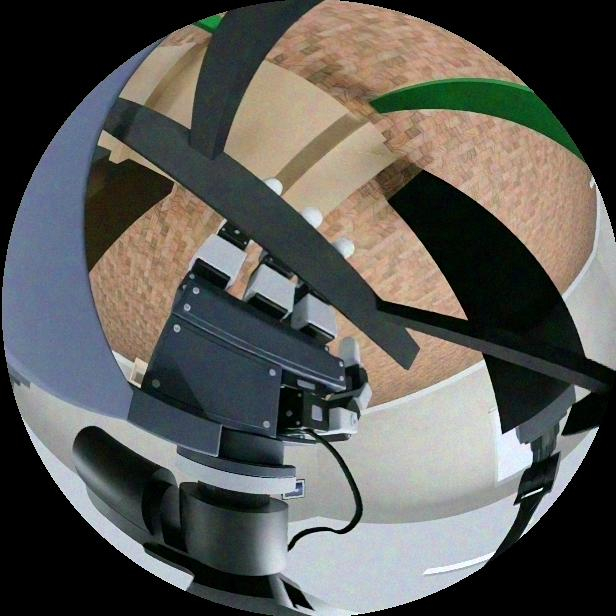

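>>> move --arm4 '{"target":[0.672,-0.306,0.645,0,-0.005,1.0,0],"speed":0.07}'

>>> move --arm4 '{"target":[0.672,-0.310,0.680,0,-0.005,1.0,0],"speed":0.07}' --cameras '["arm4_cam_wrist"]'

Scene clock: 461.50 s.
Joint torques (N m): arm1=[-0.79 -22.12 2.44 -1.32 -0.53 0.11] | arm2=[-0.91 -20.95 9.44 2.51 2.11 -0.28] | arm3=[-1.38 -25.64 6.28 2.74 -2.51 0.4] | arm4=[-1.38 -15.27 6.56 0.03 0.22 0.08]
Motor temperatures (°C): arm1=[24 28 23 26 27 22] | arm2=[26 32 34 21 31 22] | arm3=[21 35 29 23 28 22] | arm4=[23 24 29 22 24 23]
Heat: arm1: hottest joint2_rad 28 °C; arm2: hottest joint3_rad 34 °C; arm3: hottest joint2_rad 35 °C; arm4: hottest joint3_rad 29 °C.
move: arm4 off_target
Joint velocities: within noise
arm1, arm2, arm3: as last shown
arm1.joint_positions: joint1_rad=-0.354 joint2_rad=+2.359 joint3_rad=+1.132 joint4_rad=-0.388 joint5_rad=+0.003 joint6_rad=-1.834 hand_index_mcp=+0.758 hand_index_abd=+0.000 hand_index_pip=+0.447 hand_index_dip=-0.765 hand_middle_mcp=+0.780 hand_middle_abd=+0.009 hand_middle_pip=+0.460 hand_middle_dip=-0.735 hand_ring_mcp=+0.804 hand_ring_abd=+0.013 hand_ring_pip=+0.477 hand_ring_dip=-0.703 hand_thumb_cmc=+0.714 hand_thumb_axl=+0.677 hand_thumb_mcp=-0.276 hand_thumb_ipl=-0.314 hand_current_limit=+0.750 hand_speed=-0.600
arm1.hand: x=-0.6739 y=-0.2525 z=+0.5784 quat_wxyz=(-0.023, +0.002, +1.000, +0.000) (m; scene frame)
arm2.joint_positions: joint1_rad=+0.494 joint2_rad=+1.968 joint3_rad=+0.869 joint4_rad=+0.154 joint5_rad=+0.224 joint6_rad=+1.848 hand_index_mcp=+0.847 hand_index_abd=+0.004 hand_index_pip=+0.530 hand_index_dip=-0.680 hand_middle_mcp=+0.798 hand_middle_abd=+0.005 hand_middle_pip=+0.479 hand_middle_dip=-0.741 hand_ring_mcp=+0.771 hand_ring_abd=+0.005 hand_ring_pip=+0.445 hand_ring_dip=-0.778 hand_thumb_cmc=+0.714 hand_thumb_axl=+0.677 hand_thumb_mcp=+0.895 hand_thumb_ipl=+0.798 hand_current_limit=+0.750 hand_speed=-0.600
arm2.index_abd_current_ma: 4
arm2.index_dip_current_ma: 332
arm2.middle_mcp_current_ma: 113
arm2.middle_abd_current_ma: 4
arm2.middle_pip_current_ma: 108
arm2.middle_dip_current_ma: 94
arm2.ring_abd_current_ma: 4
arm2.hand: x=-0.3208 y=-0.1729 z=+0.7395 quat_wxyz=(-0.227, +0.663, +0.677, +0.226) (m; scene frame)
arm3.joint_positions: joint1_rad=-0.554 joint2_rad=+2.011 joint3_rad=+0.832 joint4_rad=+0.235 joint5_rad=-0.322 joint6_rad=-1.936 hand_index_mcp=+0.796 hand_index_abd=-0.008 hand_index_pip=+0.475 hand_index_dip=-0.742 hand_middle_mcp=+0.825 hand_middle_abd=-0.019 hand_middle_pip=+0.508 hand_middle_dip=-0.706 hand_ring_mcp=+0.856 hand_ring_abd=-0.031 hand_ring_pip=+0.545 hand_ring_dip=-0.674 hand_thumb_cmc=+0.714 hand_thumb_axl=+0.677 hand_thumb_mcp=+0.221 hand_thumb_ipl=+0.168 hand_current_limit=+0.750 hand_speed=-0.600
arm3.ring_dip_current_ma: 219
arm3.hand: x=+0.3010 y=-0.1547 z=+0.8120 quat_wxyz=(+0.236, -0.664, +0.663, +0.252) (m; scene frame)
arm3.hand_target: x=+0.3165 y=-0.1276 z=+0.8808 quat_wxyz=(+0.292, -0.646, +0.642, +0.292) (m; scene frame)
arm4.joint_positions: joint1_rad=+0.442 joint2_rad=+2.335 joint3_rad=+1.305 joint4_rad=-0.552 joint5_rad=-0.004 joint6_rad=+2.058 hand_index_mcp=+0.757 hand_index_abd=-0.003 hand_index_pip=+0.436 hand_index_dip=-0.779 hand_middle_mcp=+0.754 hand_middle_abd=-0.001 hand_middle_pip=+0.437 hand_middle_dip=-0.778 hand_ring_mcp=+0.754 hand_ring_abd=+0.001 hand_ring_pip=+0.437 hand_ring_dip=-0.778 hand_thumb_cmc=+0.878 hand_thumb_axl=+0.680 hand_thumb_mcp=-0.277 hand_thumb_ipl=-0.314 hand_current_limit=+0.750 hand_speed=-0.600
arm4.joint_status: not commanded
arm4.hand_state: goal,goal,goal,goal,goal,goal,goal,goal,goal,goal,goal,goal,goal,goal,goal,goal
arm4.index_mcp_current_ma: 10
arm4.index_abd_current_ma: -10
arm4.index_pip_current_ma: 7
arm4.index_dip_current_ma: 12
arm4.middle_mcp_current_ma: 0
arm4.middle_abd_current_ma: -3
arm4.middle_pip_current_ma: 9
arm4.middle_dip_current_ma: 14
arm4.ring_mcp_current_ma: 0
arm4.ring_abd_current_ma: 2
arm4.ring_pip_current_ma: 9
arm4.ring_dip_current_ma: 13
arm4.thumb_cmc_current_ma: -6
arm4.thumb_axl_current_ma: 7
arm4.thumb_mcp_current_ma: -6
arm4.thumb_ipl_current_ma: 7
arm4.hand_goal_index_mcp: 0.754
arm4.hand_goal_index_abd: 0.000
arm4.hand_goal_index_pip: 0.434
arm4.hand_goal_index_dip: -0.782
arm4.hand_goal_middle_mcp: 0.754
arm4.hand_goal_middle_abd: 0.000
arm4.hand_goal_middle_pip: 0.434
arm4.hand_goal_middle_dip: -0.782
arm4.hand_goal_ring_mcp: 0.754
arm4.hand_goal_ring_abd: 0.000
arm4.hand_goal_ring_pip: 0.434
arm4.hand_goal_ring_dip: -0.782
arm4.hand_goal_thumb_cmc: 0.880
arm4.hand_goal_thumb_axl: 0.678
arm4.hand_goal_thumb_mcp: -0.276
arm4.hand_goal_thumb_ipl: -0.316
arm4.hand: x=+0.6861 y=-0.3048 z=+0.6447 quat_wxyz=(-0.012, +0.013, -1.000, -0.004) (m; scene frame)
arm4.hand_target: x=+0.6722 y=-0.3059 z=+0.6452 quat_wxyz=(+0.000, +0.005, -1.000, +0.000) (m; scene frame)
arm4.hand_status: off_target (0.014 m and 1.7 deg from the pose sent, 0.022 m and 2.2 deg at the start)
pictures: none

Scene clock: 462.63 s.
Joint torques (N m): arm1=[-0.79 -22.12 2.47 -1.32 -0.54 0.11] | arm2=[-0.85 -21.01 9.43 2.51 2.11 -0.28] | arm3=[-1.44 -25.7 6.31 2.74 -2.51 0.4] | arm4=[-1.14 -17.79 5.65 -0.54 0.2 0.08]
Motor temperatures (°C): arm1=[24 28 23 26 27 22] | arm2=[26 32 34 21 31 22] | arm3=[21 35 29 23 29 22] | arm4=[23 24 29 22 24 23]
Heat: arm1: hottest joint2_rad 28 °C; arm2: hottest joint3_rad 34 °C; arm3: hottest joint2_rad 35 °C; arm4: hottest joint3_rad 29 °C.
move: arm4 off_target
Joint velocities: within noise
arm1, arm2, arm3: as last shown
arm2.joint_positions: joint1_rad=+0.494 joint2_rad=+1.968 joint3_rad=+0.869 joint4_rad=+0.154 joint5_rad=+0.224 joint6_rad=+1.848 hand_index_mcp=+0.847 hand_index_abd=+0.005 hand_index_pip=+0.530 hand_index_dip=-0.680 hand_middle_mcp=+0.798 hand_middle_abd=+0.005 hand_middle_pip=+0.479 hand_middle_dip=-0.741 hand_ring_mcp=+0.771 hand_ring_abd=+0.005 hand_ring_pip=+0.445 hand_ring_dip=-0.778 hand_thumb_cmc=+0.714 hand_thumb_axl=+0.677 hand_thumb_mcp=+0.895 hand_thumb_ipl=+0.798 hand_current_limit=+0.750 hand_speed=-0.600
arm3.hand: x=+0.3009 y=-0.1548 z=+0.8119 quat_wxyz=(+0.236, -0.664, +0.663, +0.251) (m; scene frame)
arm4.joint_positions: joint1_rad=+0.442 joint2_rad=+2.295 joint3_rad=+1.305 joint4_rad=-0.596 joint5_rad=-0.003 joint6_rad=+2.064 hand_index_mcp=+0.757 hand_index_abd=-0.003 hand_index_pip=+0.436 hand_index_dip=-0.779 hand_middle_mcp=+0.754 hand_middle_abd=-0.001 hand_middle_pip=+0.437 hand_middle_dip=-0.778 hand_ring_mcp=+0.760 hand_ring_abd=+0.001 hand_ring_pip=+0.442 hand_ring_dip=-0.775 hand_thumb_cmc=+0.878 hand_thumb_axl=+0.680 hand_thumb_mcp=-0.277 hand_thumb_ipl=-0.314 hand_current_limit=+0.750 hand_speed=-0.600
arm4.joint_status: not commanded
arm4.hand_state: goal,goal,goal,goal,goal,goal,goal,goal,goal,goal,goal,goal,goal,goal,goal,goal
arm4.index_mcp_current_ma: 11
arm4.index_abd_current_ma: -11
arm4.index_pip_current_ma: 6
arm4.index_dip_current_ma: 12
arm4.middle_mcp_current_ma: 0
arm4.middle_abd_current_ma: -3
arm4.middle_pip_current_ma: 9
arm4.middle_dip_current_ma: 14
arm4.ring_mcp_current_ma: 25
arm4.ring_abd_current_ma: 2
arm4.ring_pip_current_ma: 29
arm4.ring_dip_current_ma: 28
arm4.thumb_cmc_current_ma: -6
arm4.thumb_axl_current_ma: 7
arm4.thumb_mcp_current_ma: -6
arm4.thumb_ipl_current_ma: 7
arm4.hand_goal_index_mcp: 0.754
arm4.hand_goal_index_abd: 0.000
arm4.hand_goal_index_pip: 0.434
arm4.hand_goal_index_dip: -0.782
arm4.hand_goal_middle_mcp: 0.754
arm4.hand_goal_middle_abd: 0.000
arm4.hand_goal_middle_pip: 0.434
arm4.hand_goal_middle_dip: -0.782
arm4.hand_goal_ring_mcp: 0.754
arm4.hand_goal_ring_abd: 0.000
arm4.hand_goal_ring_pip: 0.434
arm4.hand_goal_ring_dip: -0.782
arm4.hand_goal_thumb_cmc: 0.880
arm4.hand_goal_thumb_axl: 0.678
arm4.hand_goal_thumb_mcp: -0.276
arm4.hand_goal_thumb_ipl: -0.316
arm4.hand: x=+0.6840 y=-0.3062 z=+0.6654 quat_wxyz=(-0.013, +0.010, -1.000, -0.005) (m; scene frame)
arm4.hand_target: x=+0.6721 y=-0.3099 z=+0.6799 quat_wxyz=(+0.000, +0.005, -1.000, +0.000) (m; scene frame)
arm4.hand_status: off_target (0.019 m and 1.7 deg from the pose sent, 0.038 m and 1.7 deg at the start)
pictures: arm4_cam_wrist
camera_calibration:
arm4_cam_wrist: T_world_to_cam=[[0.753548, 0.657371, -0.00539744, -0.272398], [0.451247, -0.511261, 0.731429, -0.995146], [0.47806, -0.553602, -0.681897, 0.081562], [0, 0, 0, 1]] pos_world=[0.61533, -0.28456, 0.782024]

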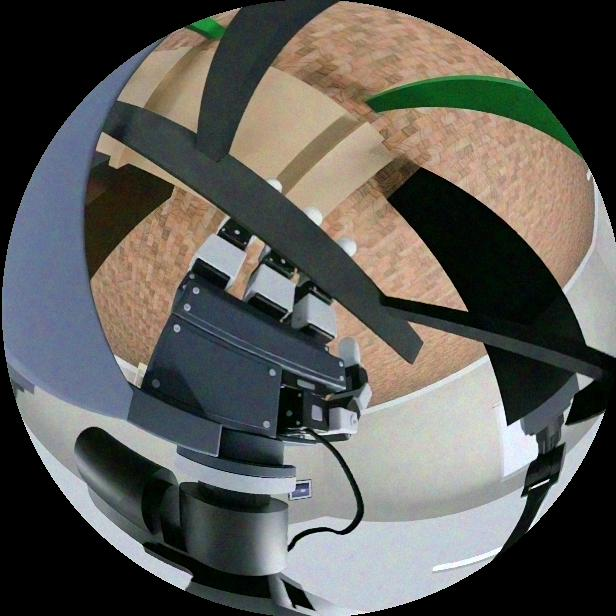

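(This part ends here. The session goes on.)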